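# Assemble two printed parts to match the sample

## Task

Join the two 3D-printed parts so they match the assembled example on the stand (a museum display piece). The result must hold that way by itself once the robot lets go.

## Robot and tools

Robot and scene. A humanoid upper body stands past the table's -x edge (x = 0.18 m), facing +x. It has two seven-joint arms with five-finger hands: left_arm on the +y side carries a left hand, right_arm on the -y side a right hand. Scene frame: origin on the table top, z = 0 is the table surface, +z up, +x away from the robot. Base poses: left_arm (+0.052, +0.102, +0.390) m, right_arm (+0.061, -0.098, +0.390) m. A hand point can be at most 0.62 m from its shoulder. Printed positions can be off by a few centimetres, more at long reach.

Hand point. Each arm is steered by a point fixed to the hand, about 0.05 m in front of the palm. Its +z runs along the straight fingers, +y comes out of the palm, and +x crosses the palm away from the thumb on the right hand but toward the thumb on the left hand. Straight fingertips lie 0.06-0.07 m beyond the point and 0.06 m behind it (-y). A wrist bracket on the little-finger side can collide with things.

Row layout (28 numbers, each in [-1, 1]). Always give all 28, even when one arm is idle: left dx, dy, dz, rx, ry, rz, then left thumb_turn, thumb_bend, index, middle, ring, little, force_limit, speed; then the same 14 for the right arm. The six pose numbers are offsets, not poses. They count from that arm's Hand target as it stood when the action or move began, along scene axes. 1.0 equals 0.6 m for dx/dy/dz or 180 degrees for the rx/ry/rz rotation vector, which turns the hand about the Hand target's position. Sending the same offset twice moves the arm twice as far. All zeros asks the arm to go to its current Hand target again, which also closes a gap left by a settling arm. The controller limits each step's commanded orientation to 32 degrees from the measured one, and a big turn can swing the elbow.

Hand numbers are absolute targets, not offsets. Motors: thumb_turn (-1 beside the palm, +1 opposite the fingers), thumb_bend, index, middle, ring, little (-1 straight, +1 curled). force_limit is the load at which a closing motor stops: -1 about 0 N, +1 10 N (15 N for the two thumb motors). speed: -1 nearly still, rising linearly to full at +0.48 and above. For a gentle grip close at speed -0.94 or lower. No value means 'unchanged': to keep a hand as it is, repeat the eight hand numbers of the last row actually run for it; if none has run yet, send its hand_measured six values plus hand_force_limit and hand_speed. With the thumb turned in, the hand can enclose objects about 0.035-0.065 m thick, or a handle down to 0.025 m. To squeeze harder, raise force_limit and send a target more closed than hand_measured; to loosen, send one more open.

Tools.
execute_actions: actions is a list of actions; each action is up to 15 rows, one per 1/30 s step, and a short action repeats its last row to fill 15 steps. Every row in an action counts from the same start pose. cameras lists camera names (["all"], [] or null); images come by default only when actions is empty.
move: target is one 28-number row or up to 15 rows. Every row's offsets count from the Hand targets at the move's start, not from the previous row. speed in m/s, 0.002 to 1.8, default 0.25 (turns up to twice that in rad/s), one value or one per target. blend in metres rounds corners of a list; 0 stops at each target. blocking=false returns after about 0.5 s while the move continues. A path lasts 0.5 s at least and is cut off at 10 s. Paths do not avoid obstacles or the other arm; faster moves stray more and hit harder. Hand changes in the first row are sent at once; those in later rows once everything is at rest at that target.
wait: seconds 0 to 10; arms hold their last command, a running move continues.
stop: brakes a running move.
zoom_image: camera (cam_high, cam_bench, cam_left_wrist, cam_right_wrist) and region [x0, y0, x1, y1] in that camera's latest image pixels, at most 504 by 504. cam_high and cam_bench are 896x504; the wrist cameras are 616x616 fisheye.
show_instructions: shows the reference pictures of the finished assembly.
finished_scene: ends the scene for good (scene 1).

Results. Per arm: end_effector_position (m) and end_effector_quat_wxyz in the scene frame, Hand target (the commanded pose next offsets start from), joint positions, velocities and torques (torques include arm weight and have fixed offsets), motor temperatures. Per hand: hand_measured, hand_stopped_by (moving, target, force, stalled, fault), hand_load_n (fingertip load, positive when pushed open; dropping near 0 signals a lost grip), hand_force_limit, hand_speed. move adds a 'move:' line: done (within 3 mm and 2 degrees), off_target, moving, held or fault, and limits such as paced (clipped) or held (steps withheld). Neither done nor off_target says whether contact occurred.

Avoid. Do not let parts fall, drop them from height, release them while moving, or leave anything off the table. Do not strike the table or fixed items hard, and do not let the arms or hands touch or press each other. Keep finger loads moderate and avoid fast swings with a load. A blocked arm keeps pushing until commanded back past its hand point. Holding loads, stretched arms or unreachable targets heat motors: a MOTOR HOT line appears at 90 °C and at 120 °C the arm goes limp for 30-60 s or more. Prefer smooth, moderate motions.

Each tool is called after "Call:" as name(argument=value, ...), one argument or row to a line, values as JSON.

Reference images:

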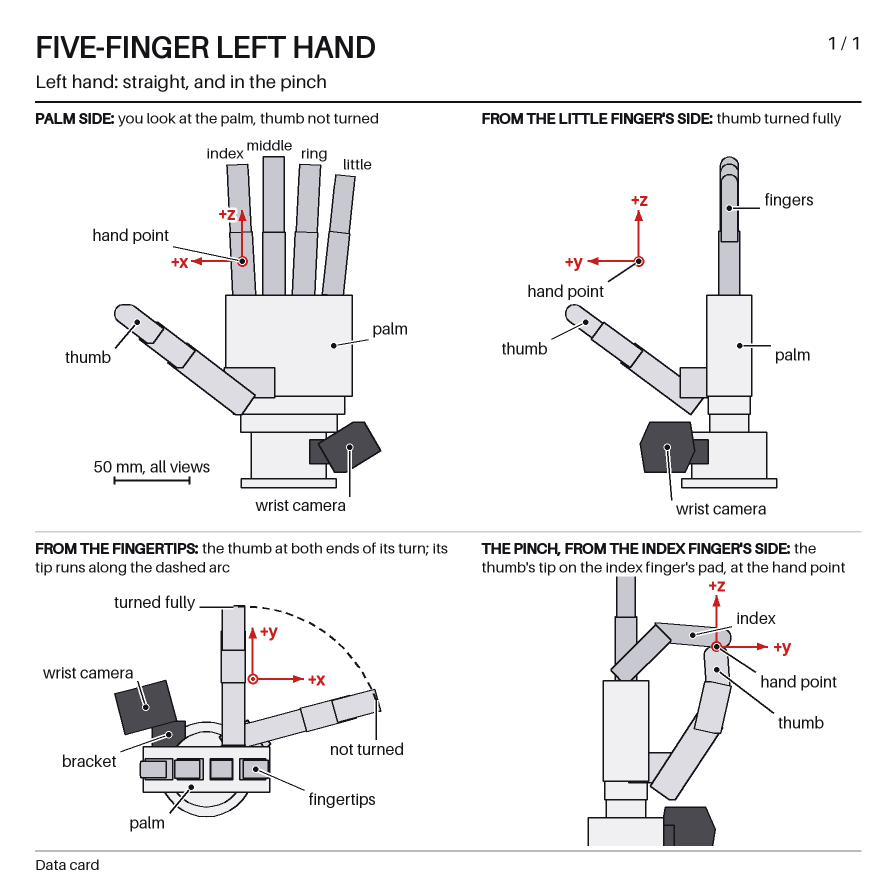

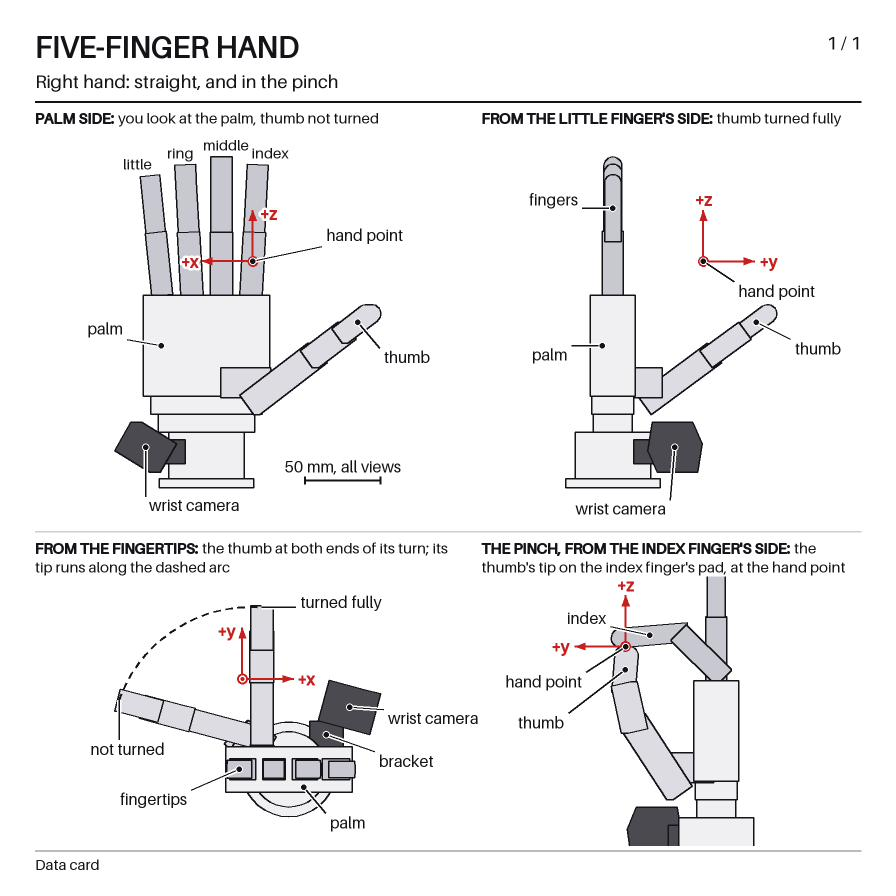

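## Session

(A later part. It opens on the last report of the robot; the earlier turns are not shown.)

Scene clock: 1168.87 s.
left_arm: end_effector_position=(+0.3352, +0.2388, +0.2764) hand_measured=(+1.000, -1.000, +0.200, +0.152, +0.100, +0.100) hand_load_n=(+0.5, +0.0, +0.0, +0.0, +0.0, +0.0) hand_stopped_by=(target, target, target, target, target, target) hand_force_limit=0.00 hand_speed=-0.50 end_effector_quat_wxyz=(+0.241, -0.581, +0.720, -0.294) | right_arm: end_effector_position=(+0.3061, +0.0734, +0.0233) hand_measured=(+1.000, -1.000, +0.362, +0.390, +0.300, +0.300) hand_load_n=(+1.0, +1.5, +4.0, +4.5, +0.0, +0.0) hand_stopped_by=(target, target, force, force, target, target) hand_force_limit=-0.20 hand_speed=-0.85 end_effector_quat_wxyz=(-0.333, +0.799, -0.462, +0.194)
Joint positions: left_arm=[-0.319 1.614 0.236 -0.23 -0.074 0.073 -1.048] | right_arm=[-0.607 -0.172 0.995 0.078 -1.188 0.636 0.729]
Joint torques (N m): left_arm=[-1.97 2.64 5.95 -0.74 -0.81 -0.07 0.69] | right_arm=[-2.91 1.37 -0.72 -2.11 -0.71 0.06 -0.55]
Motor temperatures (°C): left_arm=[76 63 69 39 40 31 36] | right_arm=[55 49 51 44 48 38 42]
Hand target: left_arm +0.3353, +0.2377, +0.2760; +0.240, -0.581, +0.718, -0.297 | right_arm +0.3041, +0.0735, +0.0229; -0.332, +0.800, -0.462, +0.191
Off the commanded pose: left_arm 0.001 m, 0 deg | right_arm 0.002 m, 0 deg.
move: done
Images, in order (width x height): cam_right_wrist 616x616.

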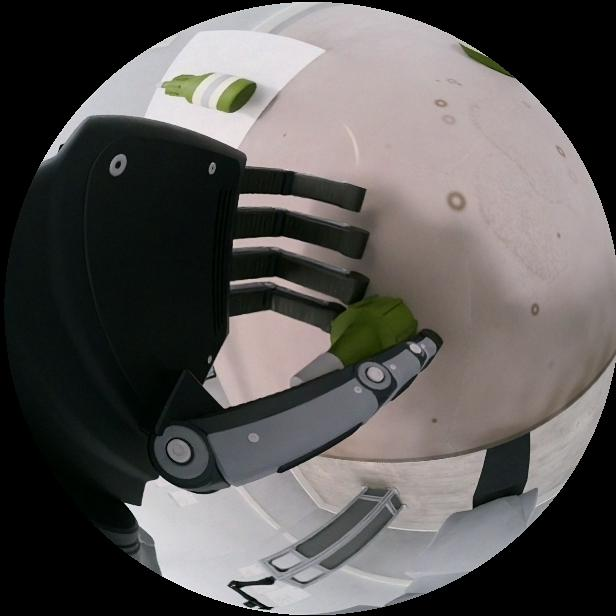

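Call:
move(
  target=[
    [0,0,0,0,0,0,1,-1,0.2,0.15,0.1,0.1,0.0,-0.5,0,0,0,0,0,0,1,-1,0.7,0.7,0.3,0.3,0.0,-0.8],
    [0,0,0,0,0,0,1,-1,0.2,0.15,0.1,0.1,0.0,-0.5,0,0,0.24,0,0,0,1,-1,0.7,0.7,0.3,0.3,0.0,-0.8],
    [0,0,0,0,0,0,1,-1,0.2,0.15,0.1,0.1,0.0,-0.5,0.16,-0.4,0.24,0,0,0,1,-1,0.7,0.7,0.3,0.3,0.0,-0.8],
  ],
  speed=0.2,
  blend=[0,0.03,0],
  cameras=["all"],
)

Call:
zoom_image(
  camera="cam_bench",
  region=[540, 280, 660, 400],
)

Call:
zoom_image(
  camera="cam_high",
  region=[380, 130, 460, 220],
)

Call:
zoom_image(
  camera="cam_left_wrist",
  region=[250, 200, 450, 400],
)

Call:
zoom_image(
  camera="cam_right_wrist",
  region=[260, 180, 500, 420],
)

Scene clock: 1186.97 s.
left_arm: end_effector_position=(+0.3352, +0.2388, +0.2764) hand_measured=(+1.000, -1.000, +0.200, +0.152, +0.100, +0.100) hand_load_n=(+0.0, +0.0, +0.0, +0.0, +0.0, +0.0) hand_stopped_by=(target, target, target, target, target, target) hand_force_limit=0.00 hand_speed=-0.50 end_effector_quat_wxyz=(+0.241, -0.581, +0.720, -0.294) | right_arm: end_effector_position=(+0.3983, -0.1686, +0.1647) hand_measured=(+1.000, -1.000, +0.378, +0.406, +0.300, +0.300) hand_load_n=(+1.0, +2.5, +6.0, +6.5, +0.0, -0.5) hand_stopped_by=(target, target, force, force, target, target) hand_force_limit=0.00 hand_speed=-0.80 end_effector_quat_wxyz=(-0.327, +0.801, -0.463, +0.192)
Joint positions: left_arm=[-0.319 1.614 0.236 -0.23 -0.074 0.073 -1.048] | right_arm=[-0.7 -1.049 0.186 0.141 -0.457 -0.311 0.972]
Joint torques (N m): left_arm=[-1.93 2.64 5.94 -0.71 -0.83 -0.08 0.69] | right_arm=[-4.68 -5.3 -2.82 -0.78 0.49 -0.08 -0.74]
Motor temperatures (°C): left_arm=[76 63 69 39 40 31 36] | right_arm=[57 49 51 46 49 38 42]
Hand target: left_arm +0.3353, +0.2377, +0.2760; +0.240, -0.581, +0.718, -0.297 | right_arm +0.4001, -0.1665, +0.1669; -0.332, +0.800, -0.462, +0.191
Off the commanded pose: left_arm 0.001 m, 0 deg | right_arm 0.004 m, 1 deg.
move: off_target (right_arm)

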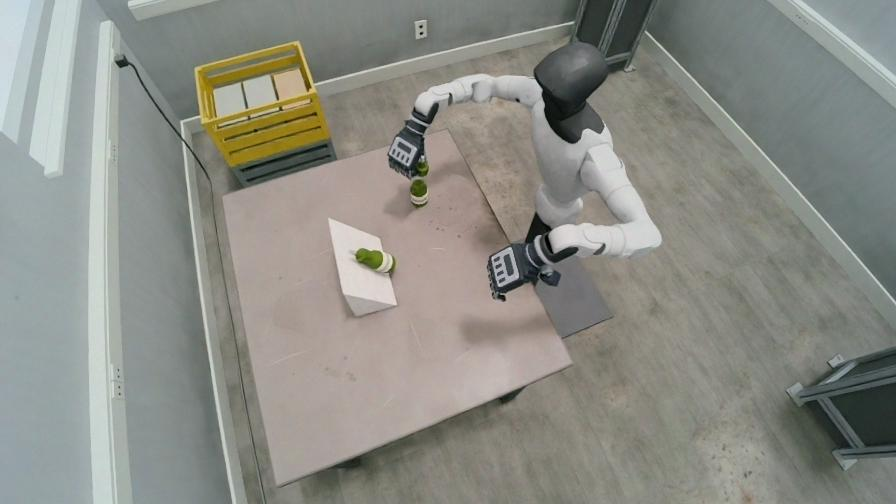

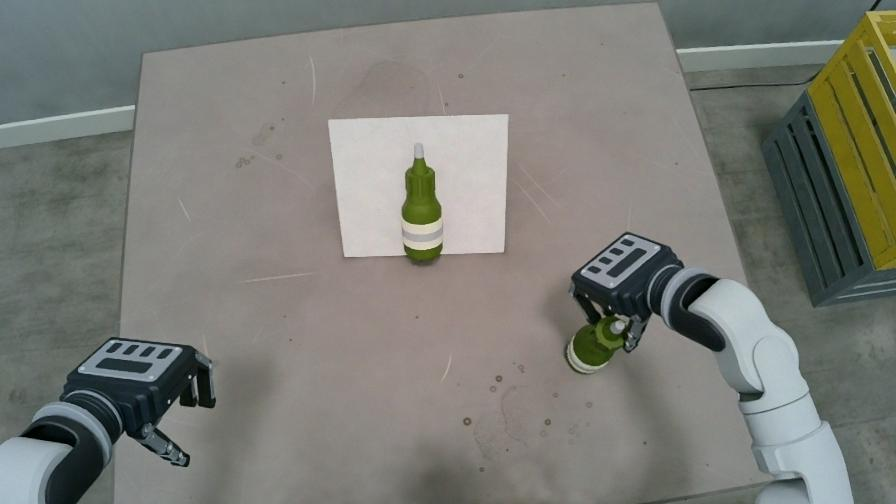

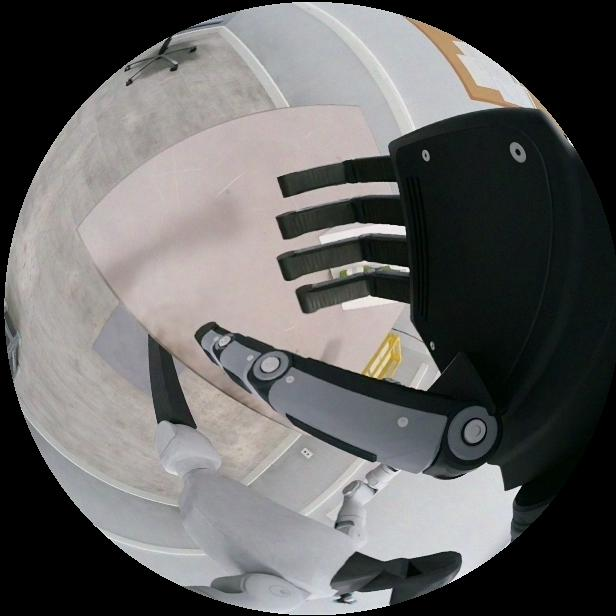

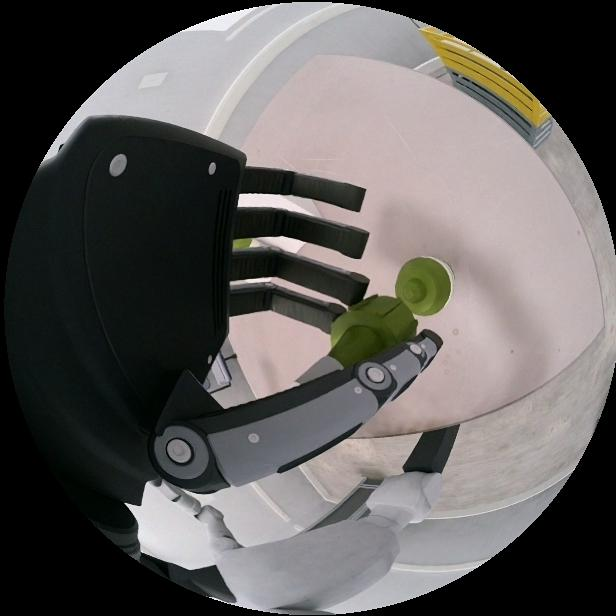

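Scaled by 4.200 from the camera's 896x504 image, which has a finer 1280x720 frame.

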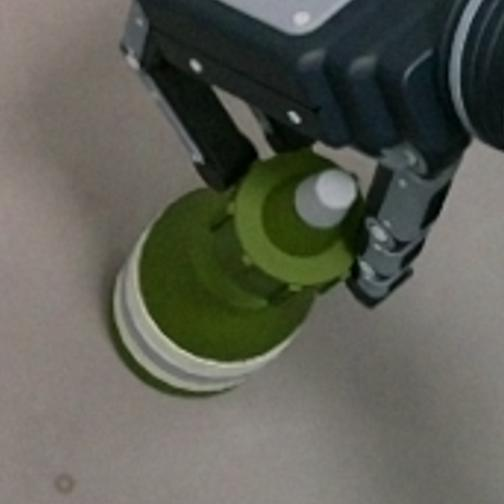

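Scaled by 5.600 from the camera's 896x504 image, which has a finer 1280x720 frame.

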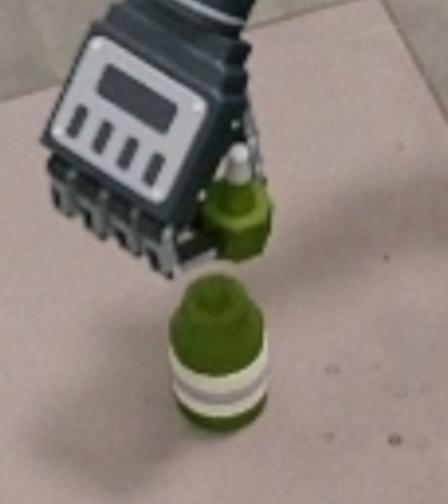

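Scaled by 2.520 from the camera's 616x616 image, which has a finer 880x880 frame.

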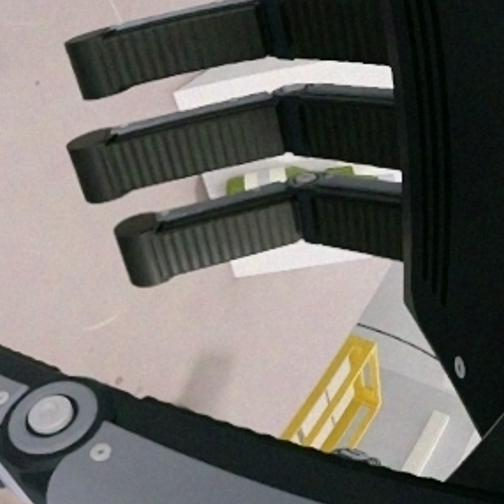

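Scaled by 2.100 from the camera's 616x616 image, which has a finer 880x880 frame.

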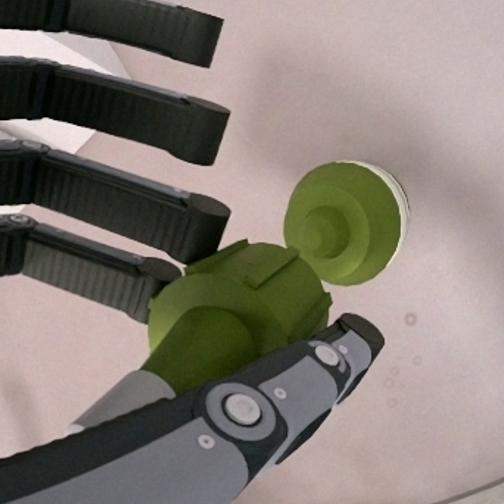

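Call:
move(
  target=[0,0,0,0,0,0,1,-1,0.2,0.15,0.1,0.1,0.0,-0.5,0.035,-0.008,-0.05,-0.03,0.052,0,1,-1,0.7,0.7,0.3,0.3,0.0,-0.8],
  speed=0.1,
  cameras=["cam_bench","cam_high","cam_right_wrist"],
)

Call:
zoom_image(
  camera="cam_bench",
  region=[540, 280, 660, 400],
)

Call:
zoom_image(
  camera="cam_high",
  region=[390, 140, 450, 215],
)

Call:
zoom_image(
  camera="cam_right_wrist",
  region=[260, 180, 500, 420],
)

Scene clock: 1228.43 s.
left_arm: end_effector_position=(+0.3352, +0.2388, +0.2764) hand_measured=(+1.000, -1.000, +0.200, +0.152, +0.100, +0.100) hand_load_n=(+0.0, +0.0, +0.0, +0.0, +0.0, +0.0) hand_stopped_by=(target, target, target, target, target, target) hand_force_limit=0.00 hand_speed=-0.50 end_effector_quat_wxyz=(+0.241, -0.581, +0.720, -0.294) | right_arm: end_effector_position=(+0.4191, -0.1741, +0.1355) hand_measured=(+1.000, -1.000, +0.378, +0.406, +0.300, +0.300) hand_load_n=(+1.0, +2.5, +6.0, +6.5, +0.0, +0.0) hand_stopped_by=(target, target, force, force, target, target) hand_force_limit=0.00 hand_speed=-0.80 end_effector_quat_wxyz=(-0.254, +0.826, -0.482, +0.146)
Joint positions: left_arm=[-0.319 1.614 0.236 -0.23 -0.074 0.073 -1.048] | right_arm=[-1.043 -0.898 0.405 0.649 -0.563 -0.478 1.023]
Joint torques (N m): left_arm=[-1.9 2.62 5.99 -0.73 -0.82 -0.08 0.69] | right_arm=[-5.9 -4.28 -1.68 -0.77 0.22 -0.09 -0.53]
Motor temperatures (°C): left_arm=[76 64 70 39 40 31 36] | right_arm=[65 55 55 43 48 38 42]
Hand target: left_arm +0.3353, +0.2377, +0.2760; +0.240, -0.581, +0.718, -0.297 | right_arm +0.4211, -0.1713, +0.1369; -0.255, +0.827, -0.478, +0.147
Off the commanded pose: left_arm 0.001 m, 0 deg | right_arm 0.004 m, 1 deg.
move: off_target (right_arm)
Images, in order (width x height): cam_high 896x504, cam_bench 896x504, cam_right_wrist 616x616.

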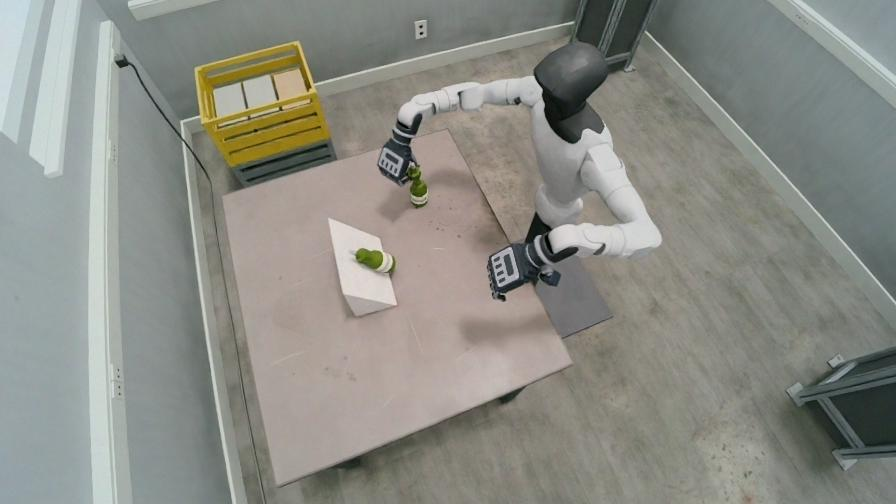

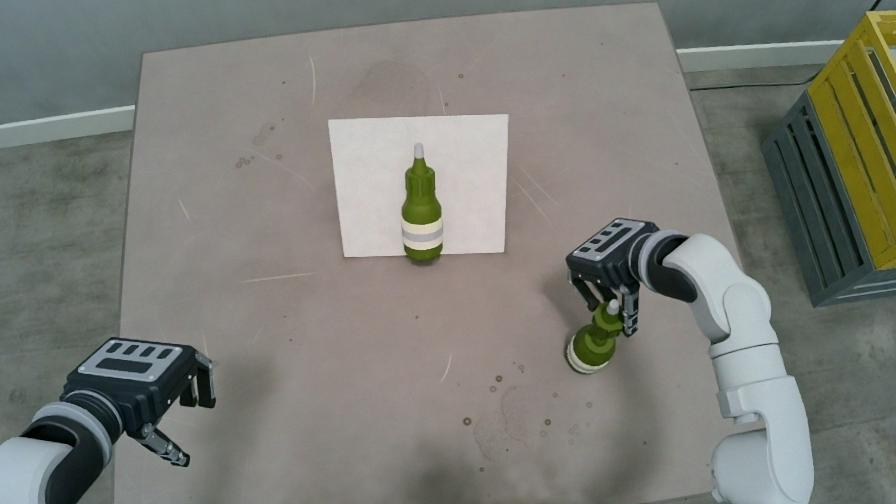

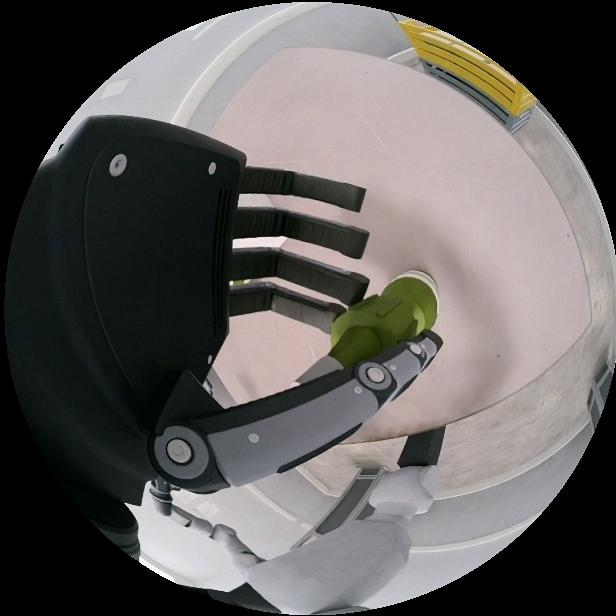

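Scaled by 4.200 from the camera's 896x504 image, which has a finer 1280x720 frame.

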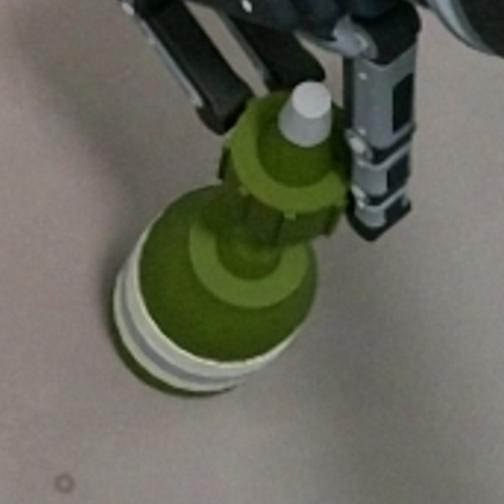

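Scaled by 6.720 from the camera's 896x504 image, which has a finer 1280x720 frame.

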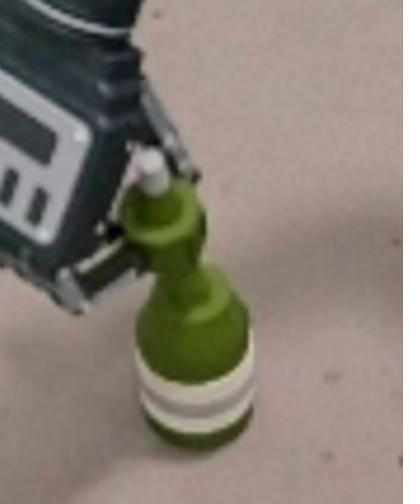

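Scaled by 2.100 from the camera's 616x616 image, which has a finer 880x880 frame.

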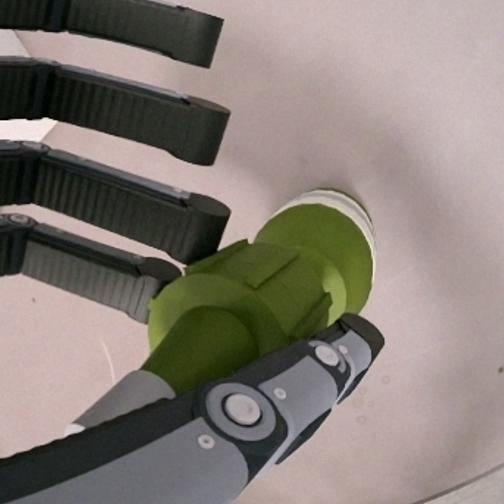

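Call:
move(
  target=[0,0,0,0,0,0,1,-1,0.2,0.15,0.1,0.1,0.0,-0.5,-0.0155,0.0087,-0.027,-0.0325,-0.0188,0,1,-1,0.7,0.7,0.3,0.3,0.0,-0.8],
  speed=0.06,
  cameras=["cam_bench","cam_high","cam_right_wrist"],
)

Call:
zoom_image(
  camera="cam_bench",
  region=[540, 280, 660, 400],
)

Call:
zoom_image(
  camera="cam_high",
  region=[390, 140, 450, 215],
)

Call:
zoom_image(
  camera="cam_right_wrist",
  region=[260, 180, 500, 420],
)

Scene clock: 1252.50 s.
left_arm: end_effector_position=(+0.3352, +0.2388, +0.2764) hand_measured=(+1.000, -1.000, +0.200, +0.152, +0.100, +0.100) hand_load_n=(+0.0, +0.0, +0.0, +0.0, +0.0, +0.0) hand_stopped_by=(target, target, target, target, target, target) hand_force_limit=0.00 hand_speed=-0.50 end_effector_quat_wxyz=(+0.241, -0.581, +0.720, -0.294) | right_arm: end_effector_position=(+0.4141, -0.1677, +0.1243) hand_measured=(+1.000, -1.000, +0.378, +0.406, +0.300, +0.300) hand_load_n=(+1.0, +2.0, +6.0, +6.5, +0.0, +0.0) hand_stopped_by=(target, target, force, force, target, target) hand_force_limit=0.00 hand_speed=-0.80 end_effector_quat_wxyz=(-0.228, +0.833, -0.464, +0.198)
Joint positions: left_arm=[-0.319 1.614 0.236 -0.23 -0.074 0.073 -1.048] | right_arm=[-0.909 -0.898 0.41 0.336 -0.675 -0.258 1.018]
Joint torques (N m): left_arm=[-1.9 2.66 6.02 -0.66 -0.85 -0.08 0.7] | right_arm=[-4.09 -4.3 -2.08 -1.52 -0.04 0.2 -0.74]
Motor temperatures (°C): left_arm=[76 64 71 39 40 31 36] | right_arm=[75 54 53 43 48 38 42]
Hand target: left_arm +0.3353, +0.2377, +0.2760; +0.240, -0.581, +0.718, -0.297 | right_arm +0.4118, -0.1660, +0.1207; -0.227, +0.835, -0.462, +0.195
Off the commanded pose: left_arm 0.001 m, 0 deg | right_arm 0.005 m, 0 deg.
move: off_target (right_arm)
Images, in order (width x height): cam_high 896x504, cam_bench 896x504, cam_right_wrist 616x616.

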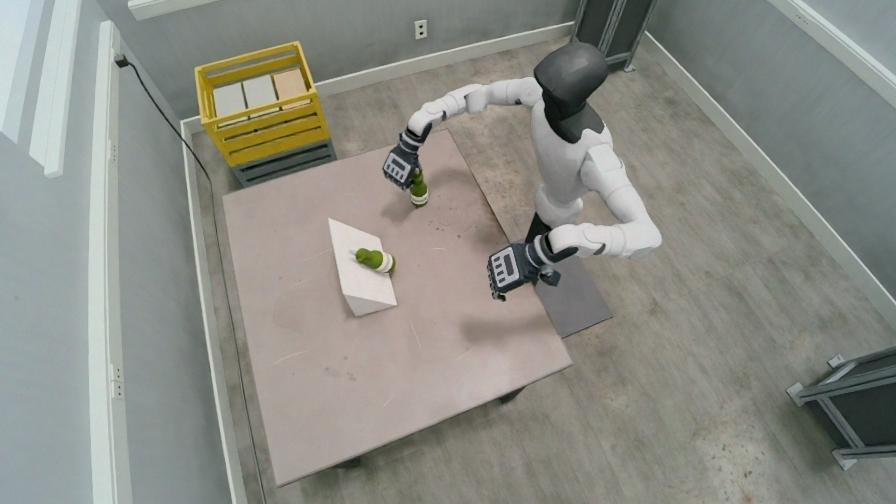

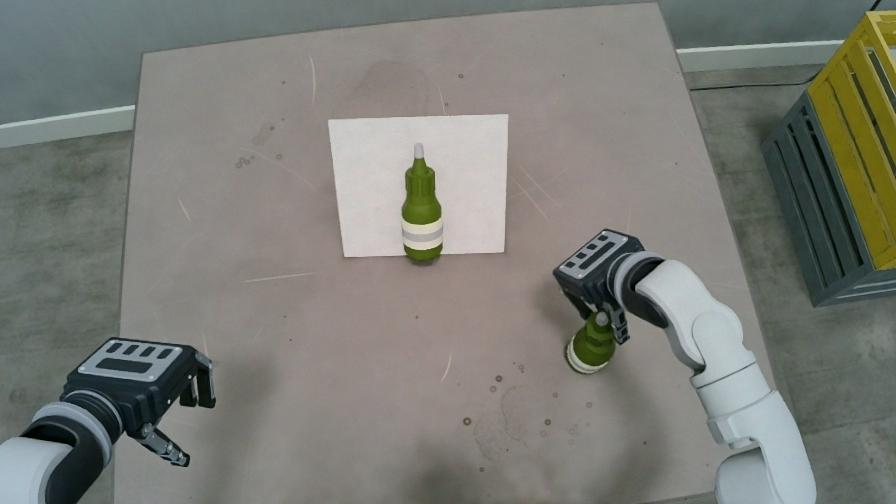

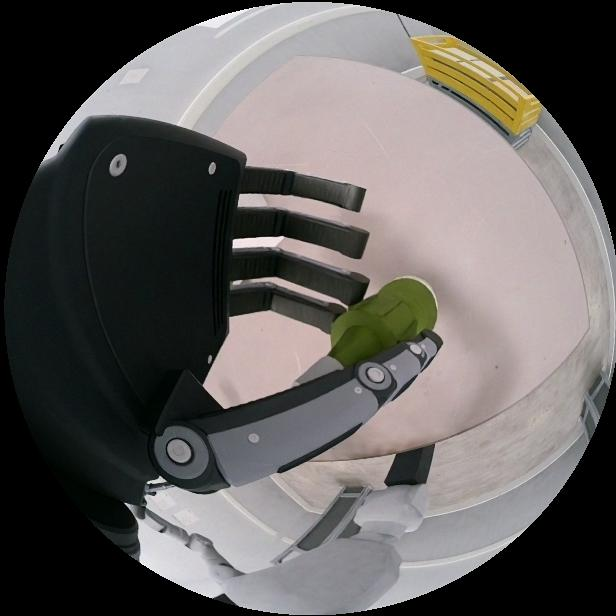

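Scaled by 4.200 from the camera's 896x504 image, which has a finer 1280x720 frame.

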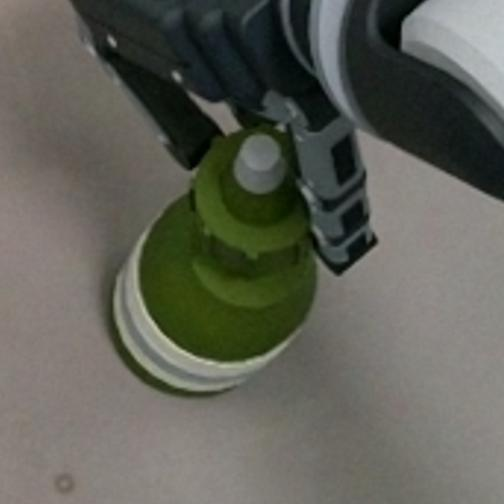

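Scaled by 6.720 from the camera's 896x504 image, which has a finer 1280x720 frame.

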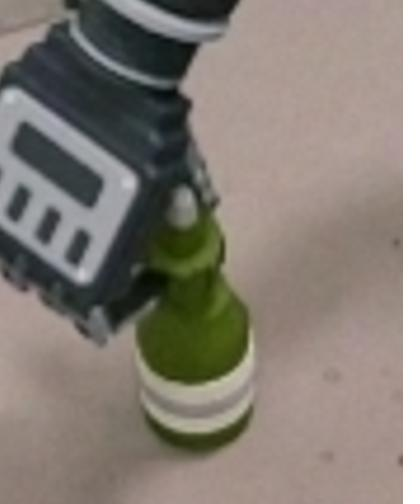

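Scaled by 2.100 from the camera's 616x616 image, which has a finer 880x880 frame.

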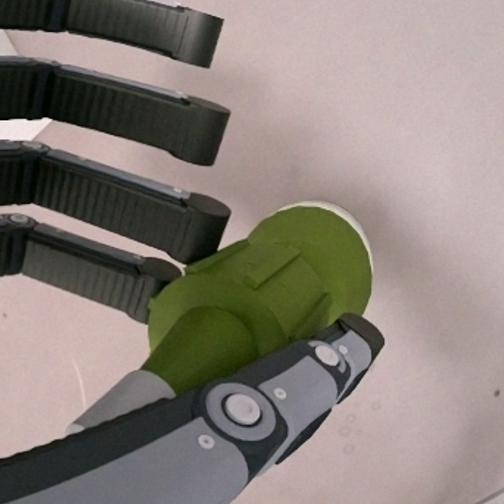

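Call:
move(
  target=[0,0,0,0,0,0,1,-1,0.2,0.15,0.1,0.1,0.0,-0.5,-0.0017,-0.0083,-0.02,0,0,0,1,-1,0.7,0.7,0.3,0.3,0.0,-0.8],
  speed=0.05,
  cameras=["cam_bench","cam_high","cam_right_wrist"],
)

Call:
zoom_image(
  camera="cam_bench",
  region=[560, 300, 640, 380],
)

Call:
zoom_image(
  camera="cam_high",
  region=[390, 140, 450, 215],
)

Call:
zoom_image(
  camera="cam_right_wrist",
  region=[260, 180, 500, 420],
)

Scene clock: 1288.40 s.
left_arm: end_effector_position=(+0.3352, +0.2388, +0.2764) hand_measured=(+1.000, -1.000, +0.200, +0.152, +0.100, +0.100) hand_load_n=(+0.0, +0.0, +0.0, +0.0, +0.0, +0.0) hand_stopped_by=(target, target, target, target, target, target) hand_force_limit=0.00 hand_speed=-0.50 end_effector_quat_wxyz=(+0.241, -0.581, +0.720, -0.294) | right_arm: end_effector_position=(+0.4136, -0.1709, +0.1134) hand_measured=(+1.000, -1.000, +0.378, +0.406, +0.300, +0.300) hand_load_n=(+1.0, +2.0, +6.0, +6.5, +0.0, +0.0) hand_stopped_by=(target, target, force, force, target, target) hand_force_limit=0.00 hand_speed=-0.80 end_effector_quat_wxyz=(-0.230, +0.833, -0.462, +0.200)
Joint positions: left_arm=[-0.319 1.614 0.236 -0.23 -0.074 0.073 -1.048] | right_arm=[-0.89 -0.898 0.428 0.366 -0.687 -0.277 0.959]
Joint torques (N m): left_arm=[-1.89 2.61 5.96 -0.65 -0.85 -0.07 0.68] | right_arm=[-4.26 -4.46 -1.98 -0.86 0.07 0.03 -0.73]
Motor temperatures (°C): left_arm=[76 65 71 39 40 31 36] | right_arm=[66 54 54 45 48 38 42]
Hand target: left_arm +0.3353, +0.2377, +0.2760; +0.240, -0.581, +0.718, -0.297 | right_arm +0.4108, -0.1710, +0.1087; -0.227, +0.835, -0.462, +0.195
Off the commanded pose: left_arm 0.001 m, 0 deg | right_arm 0.005 m, 1 deg.
move: off_target (right_arm)
Images, in order (width x height): cam_high 896x504, cam_bench 896x504, cam_right_wrist 616x616.

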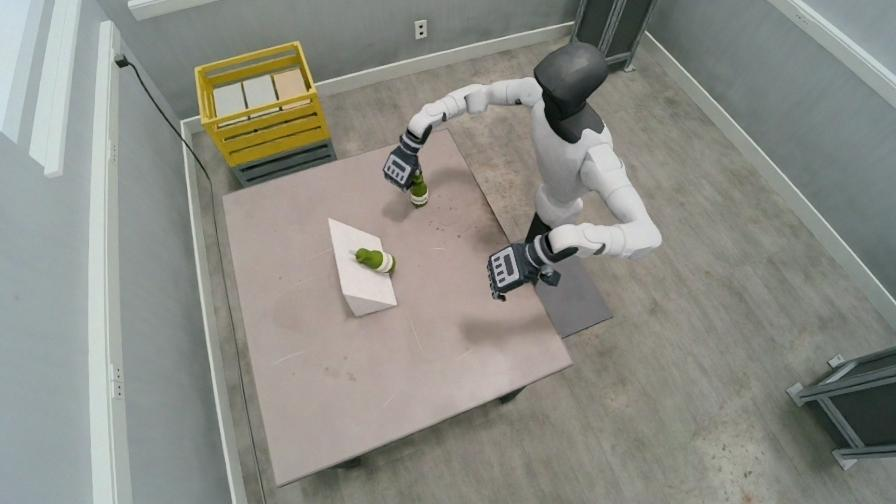

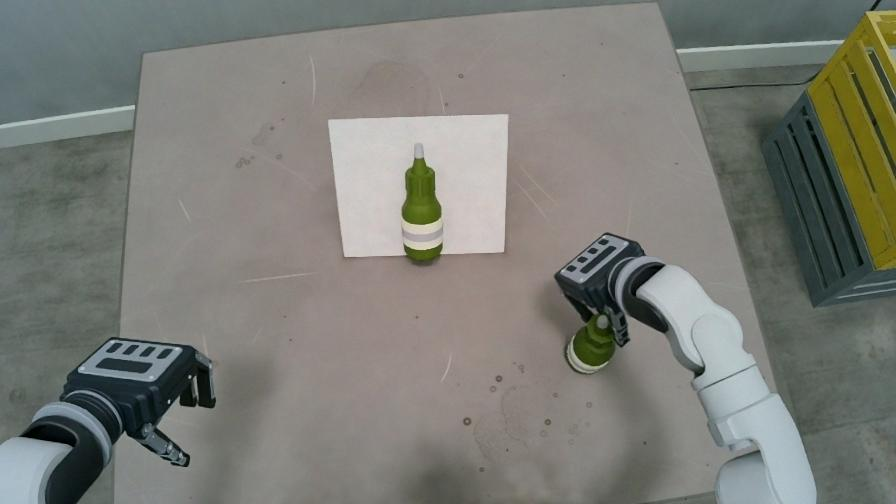

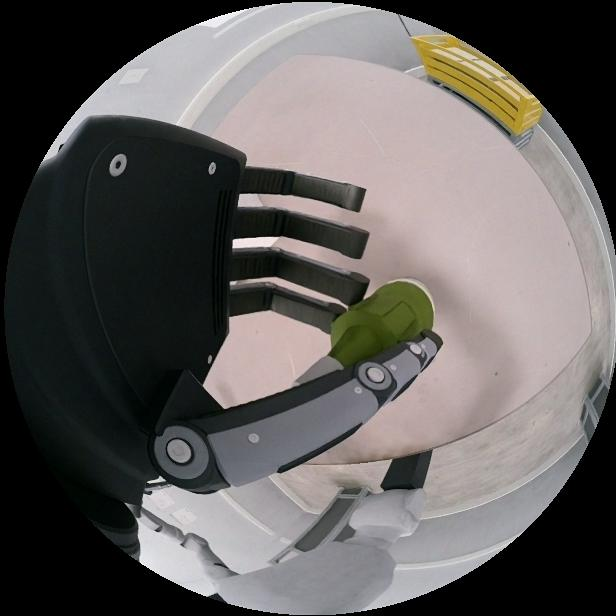

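Scaled by 6.300 from the camera's 896x504 image, which has a finer 1280x720 frame.

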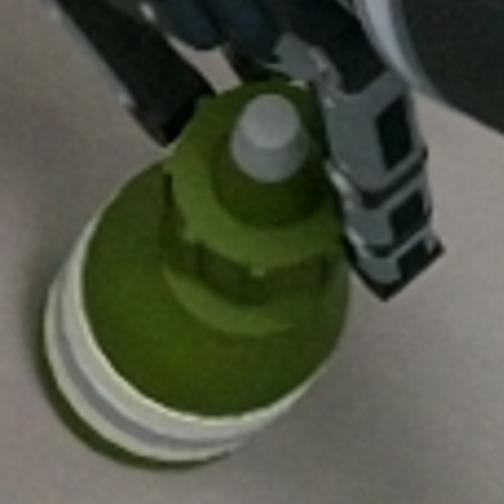

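Scaled by 6.720 from the camera's 896x504 image, which has a finer 1280x720 frame.

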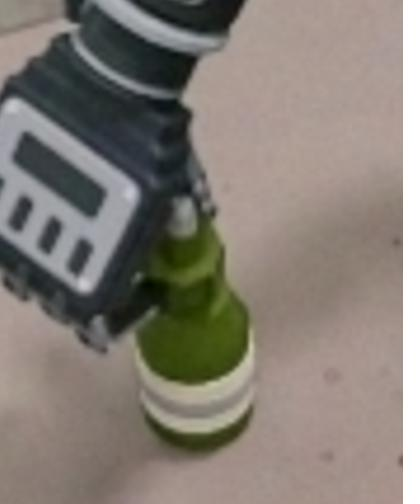

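Scaled by 2.100 from the camera's 616x616 image, which has a finer 880x880 frame.

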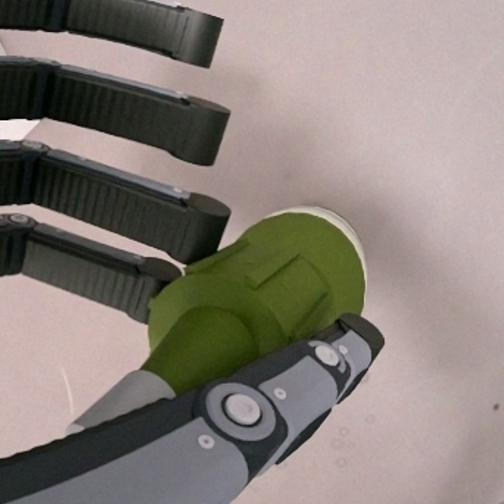

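Call:
move(
  target=[
    [0,0,0,0,0,0,1,-1,0.2,0.15,0.1,0.1,0.0,-0.5,0.001,-0.0062,0.0,0.011,-0.0143,0,1,-1,0.7,0.7,0.3,0.3,0.0,-0.8],
    [0,0,0,0,0,0,1,-1,0.2,0.15,0.1,0.1,0.0,-0.5,0.001,-0.0062,-0.022,0.011,-0.0143,0,1,-1,0.7,0.7,0.3,0.3,0.0,-0.8],
  ],
  speed=0.03,
  cameras=["cam_bench","cam_high","cam_right_wrist"],
)

Call:
zoom_image(
  camera="cam_bench",
  region=[560, 300, 640, 380],
)

Call:
zoom_image(
  camera="cam_high",
  region=[390, 140, 450, 215],
)

Call:
zoom_image(
  camera="cam_right_wrist",
  region=[260, 180, 500, 420],
)

Scene clock: 1311.43 s.
left_arm: end_effector_position=(+0.3352, +0.2388, +0.2764) hand_measured=(+1.000, -1.000, +0.200, +0.152, +0.100, +0.100) hand_load_n=(+0.0, +0.0, +0.0, +0.0, +0.0, +0.0) hand_stopped_by=(target, target, target, target, target, target) hand_force_limit=0.00 hand_speed=-0.50 end_effector_quat_wxyz=(+0.241, -0.581, +0.720, -0.294) | right_arm: end_effector_position=(+0.4160, -0.1752, +0.1031) hand_measured=(+1.000, -1.000, +0.378, +0.406, +0.300, +0.300) hand_load_n=(+0.5, +2.0, +5.0, +5.5, +0.0, +0.0) hand_stopped_by=(target, target, force, force, target, target) hand_force_limit=0.00 hand_speed=-0.80 end_effector_quat_wxyz=(-0.257, +0.823, -0.459, +0.213)
Joint positions: left_arm=[-0.319 1.614 0.236 -0.23 -0.074 0.073 -1.048] | right_arm=[-0.827 -0.915 0.419 0.378 -0.695 -0.302 0.832]
Joint torques (N m): left_arm=[-1.93 2.61 5.95 -0.72 -0.86 -0.08 0.69] | right_arm=[-3.85 -4.21 -1.56 -0.73 -0.04 0.05 -0.78]
Motor temperatures (°C): left_arm=[76 65 72 39 40 31 36] | right_arm=[65 54 54 43 48 38 43]
Hand target: left_arm +0.3353, +0.2377, +0.2760; +0.240, -0.581, +0.718, -0.297 | right_arm +0.4114, -0.1747, +0.0955; -0.251, +0.826, -0.461, +0.206
Off the commanded pose: left_arm 0.001 m, 0 deg | right_arm 0.009 m, 1 deg.
move: off_target (right_arm)
Images, in order (width x height): cam_high 896x504, cam_bench 896x504, cam_right_wrist 616x616.

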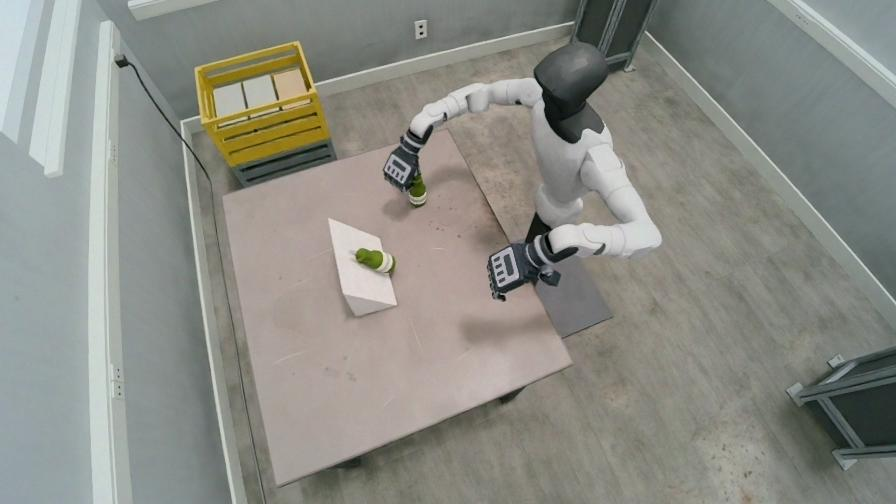

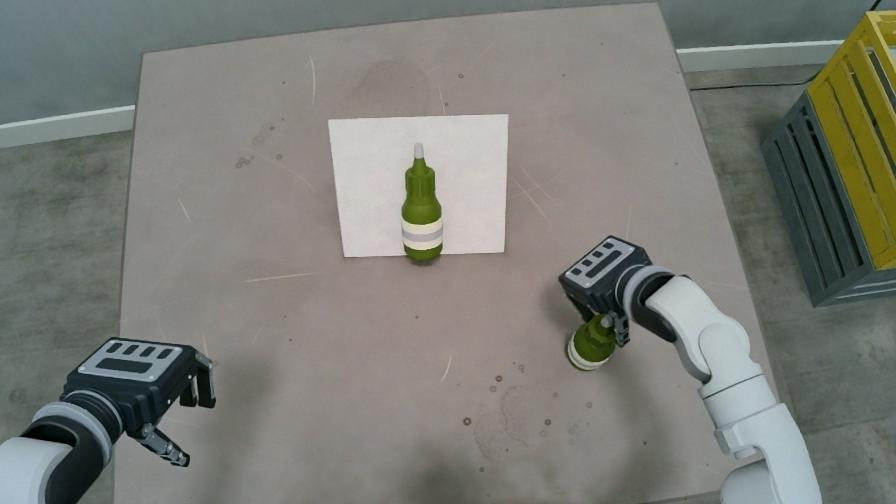

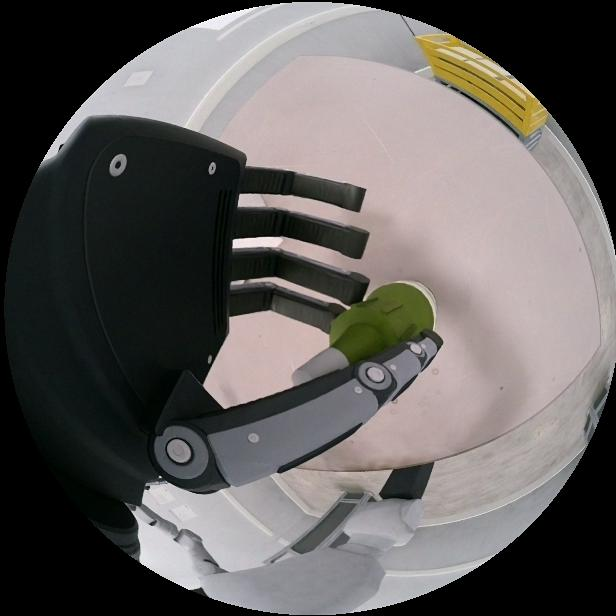

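Scaled by 6.300 from the camera's 896x504 image, which has a finer 1280x720 frame.

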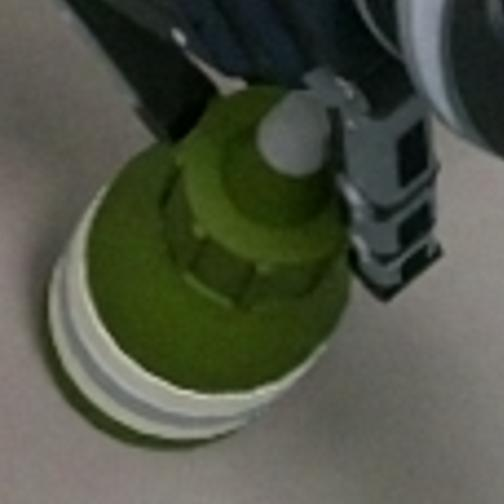

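Scaled by 6.720 from the camera's 896x504 image, which has a finer 1280x720 frame.

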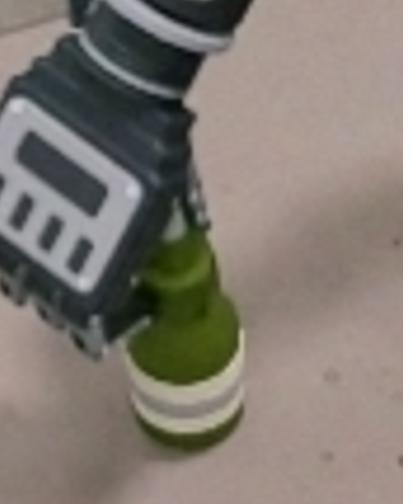

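Scaled by 2.100 from the camera's 616x616 image, which has a finer 880x880 frame.

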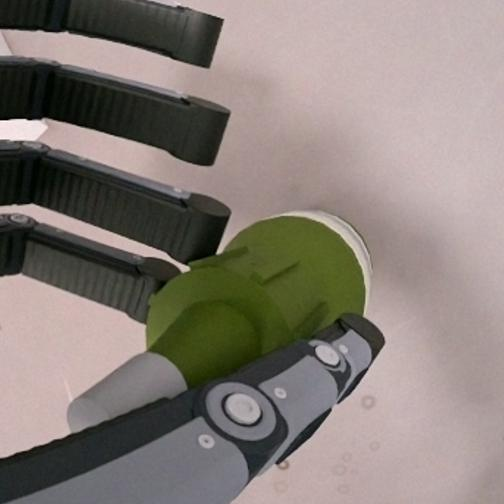

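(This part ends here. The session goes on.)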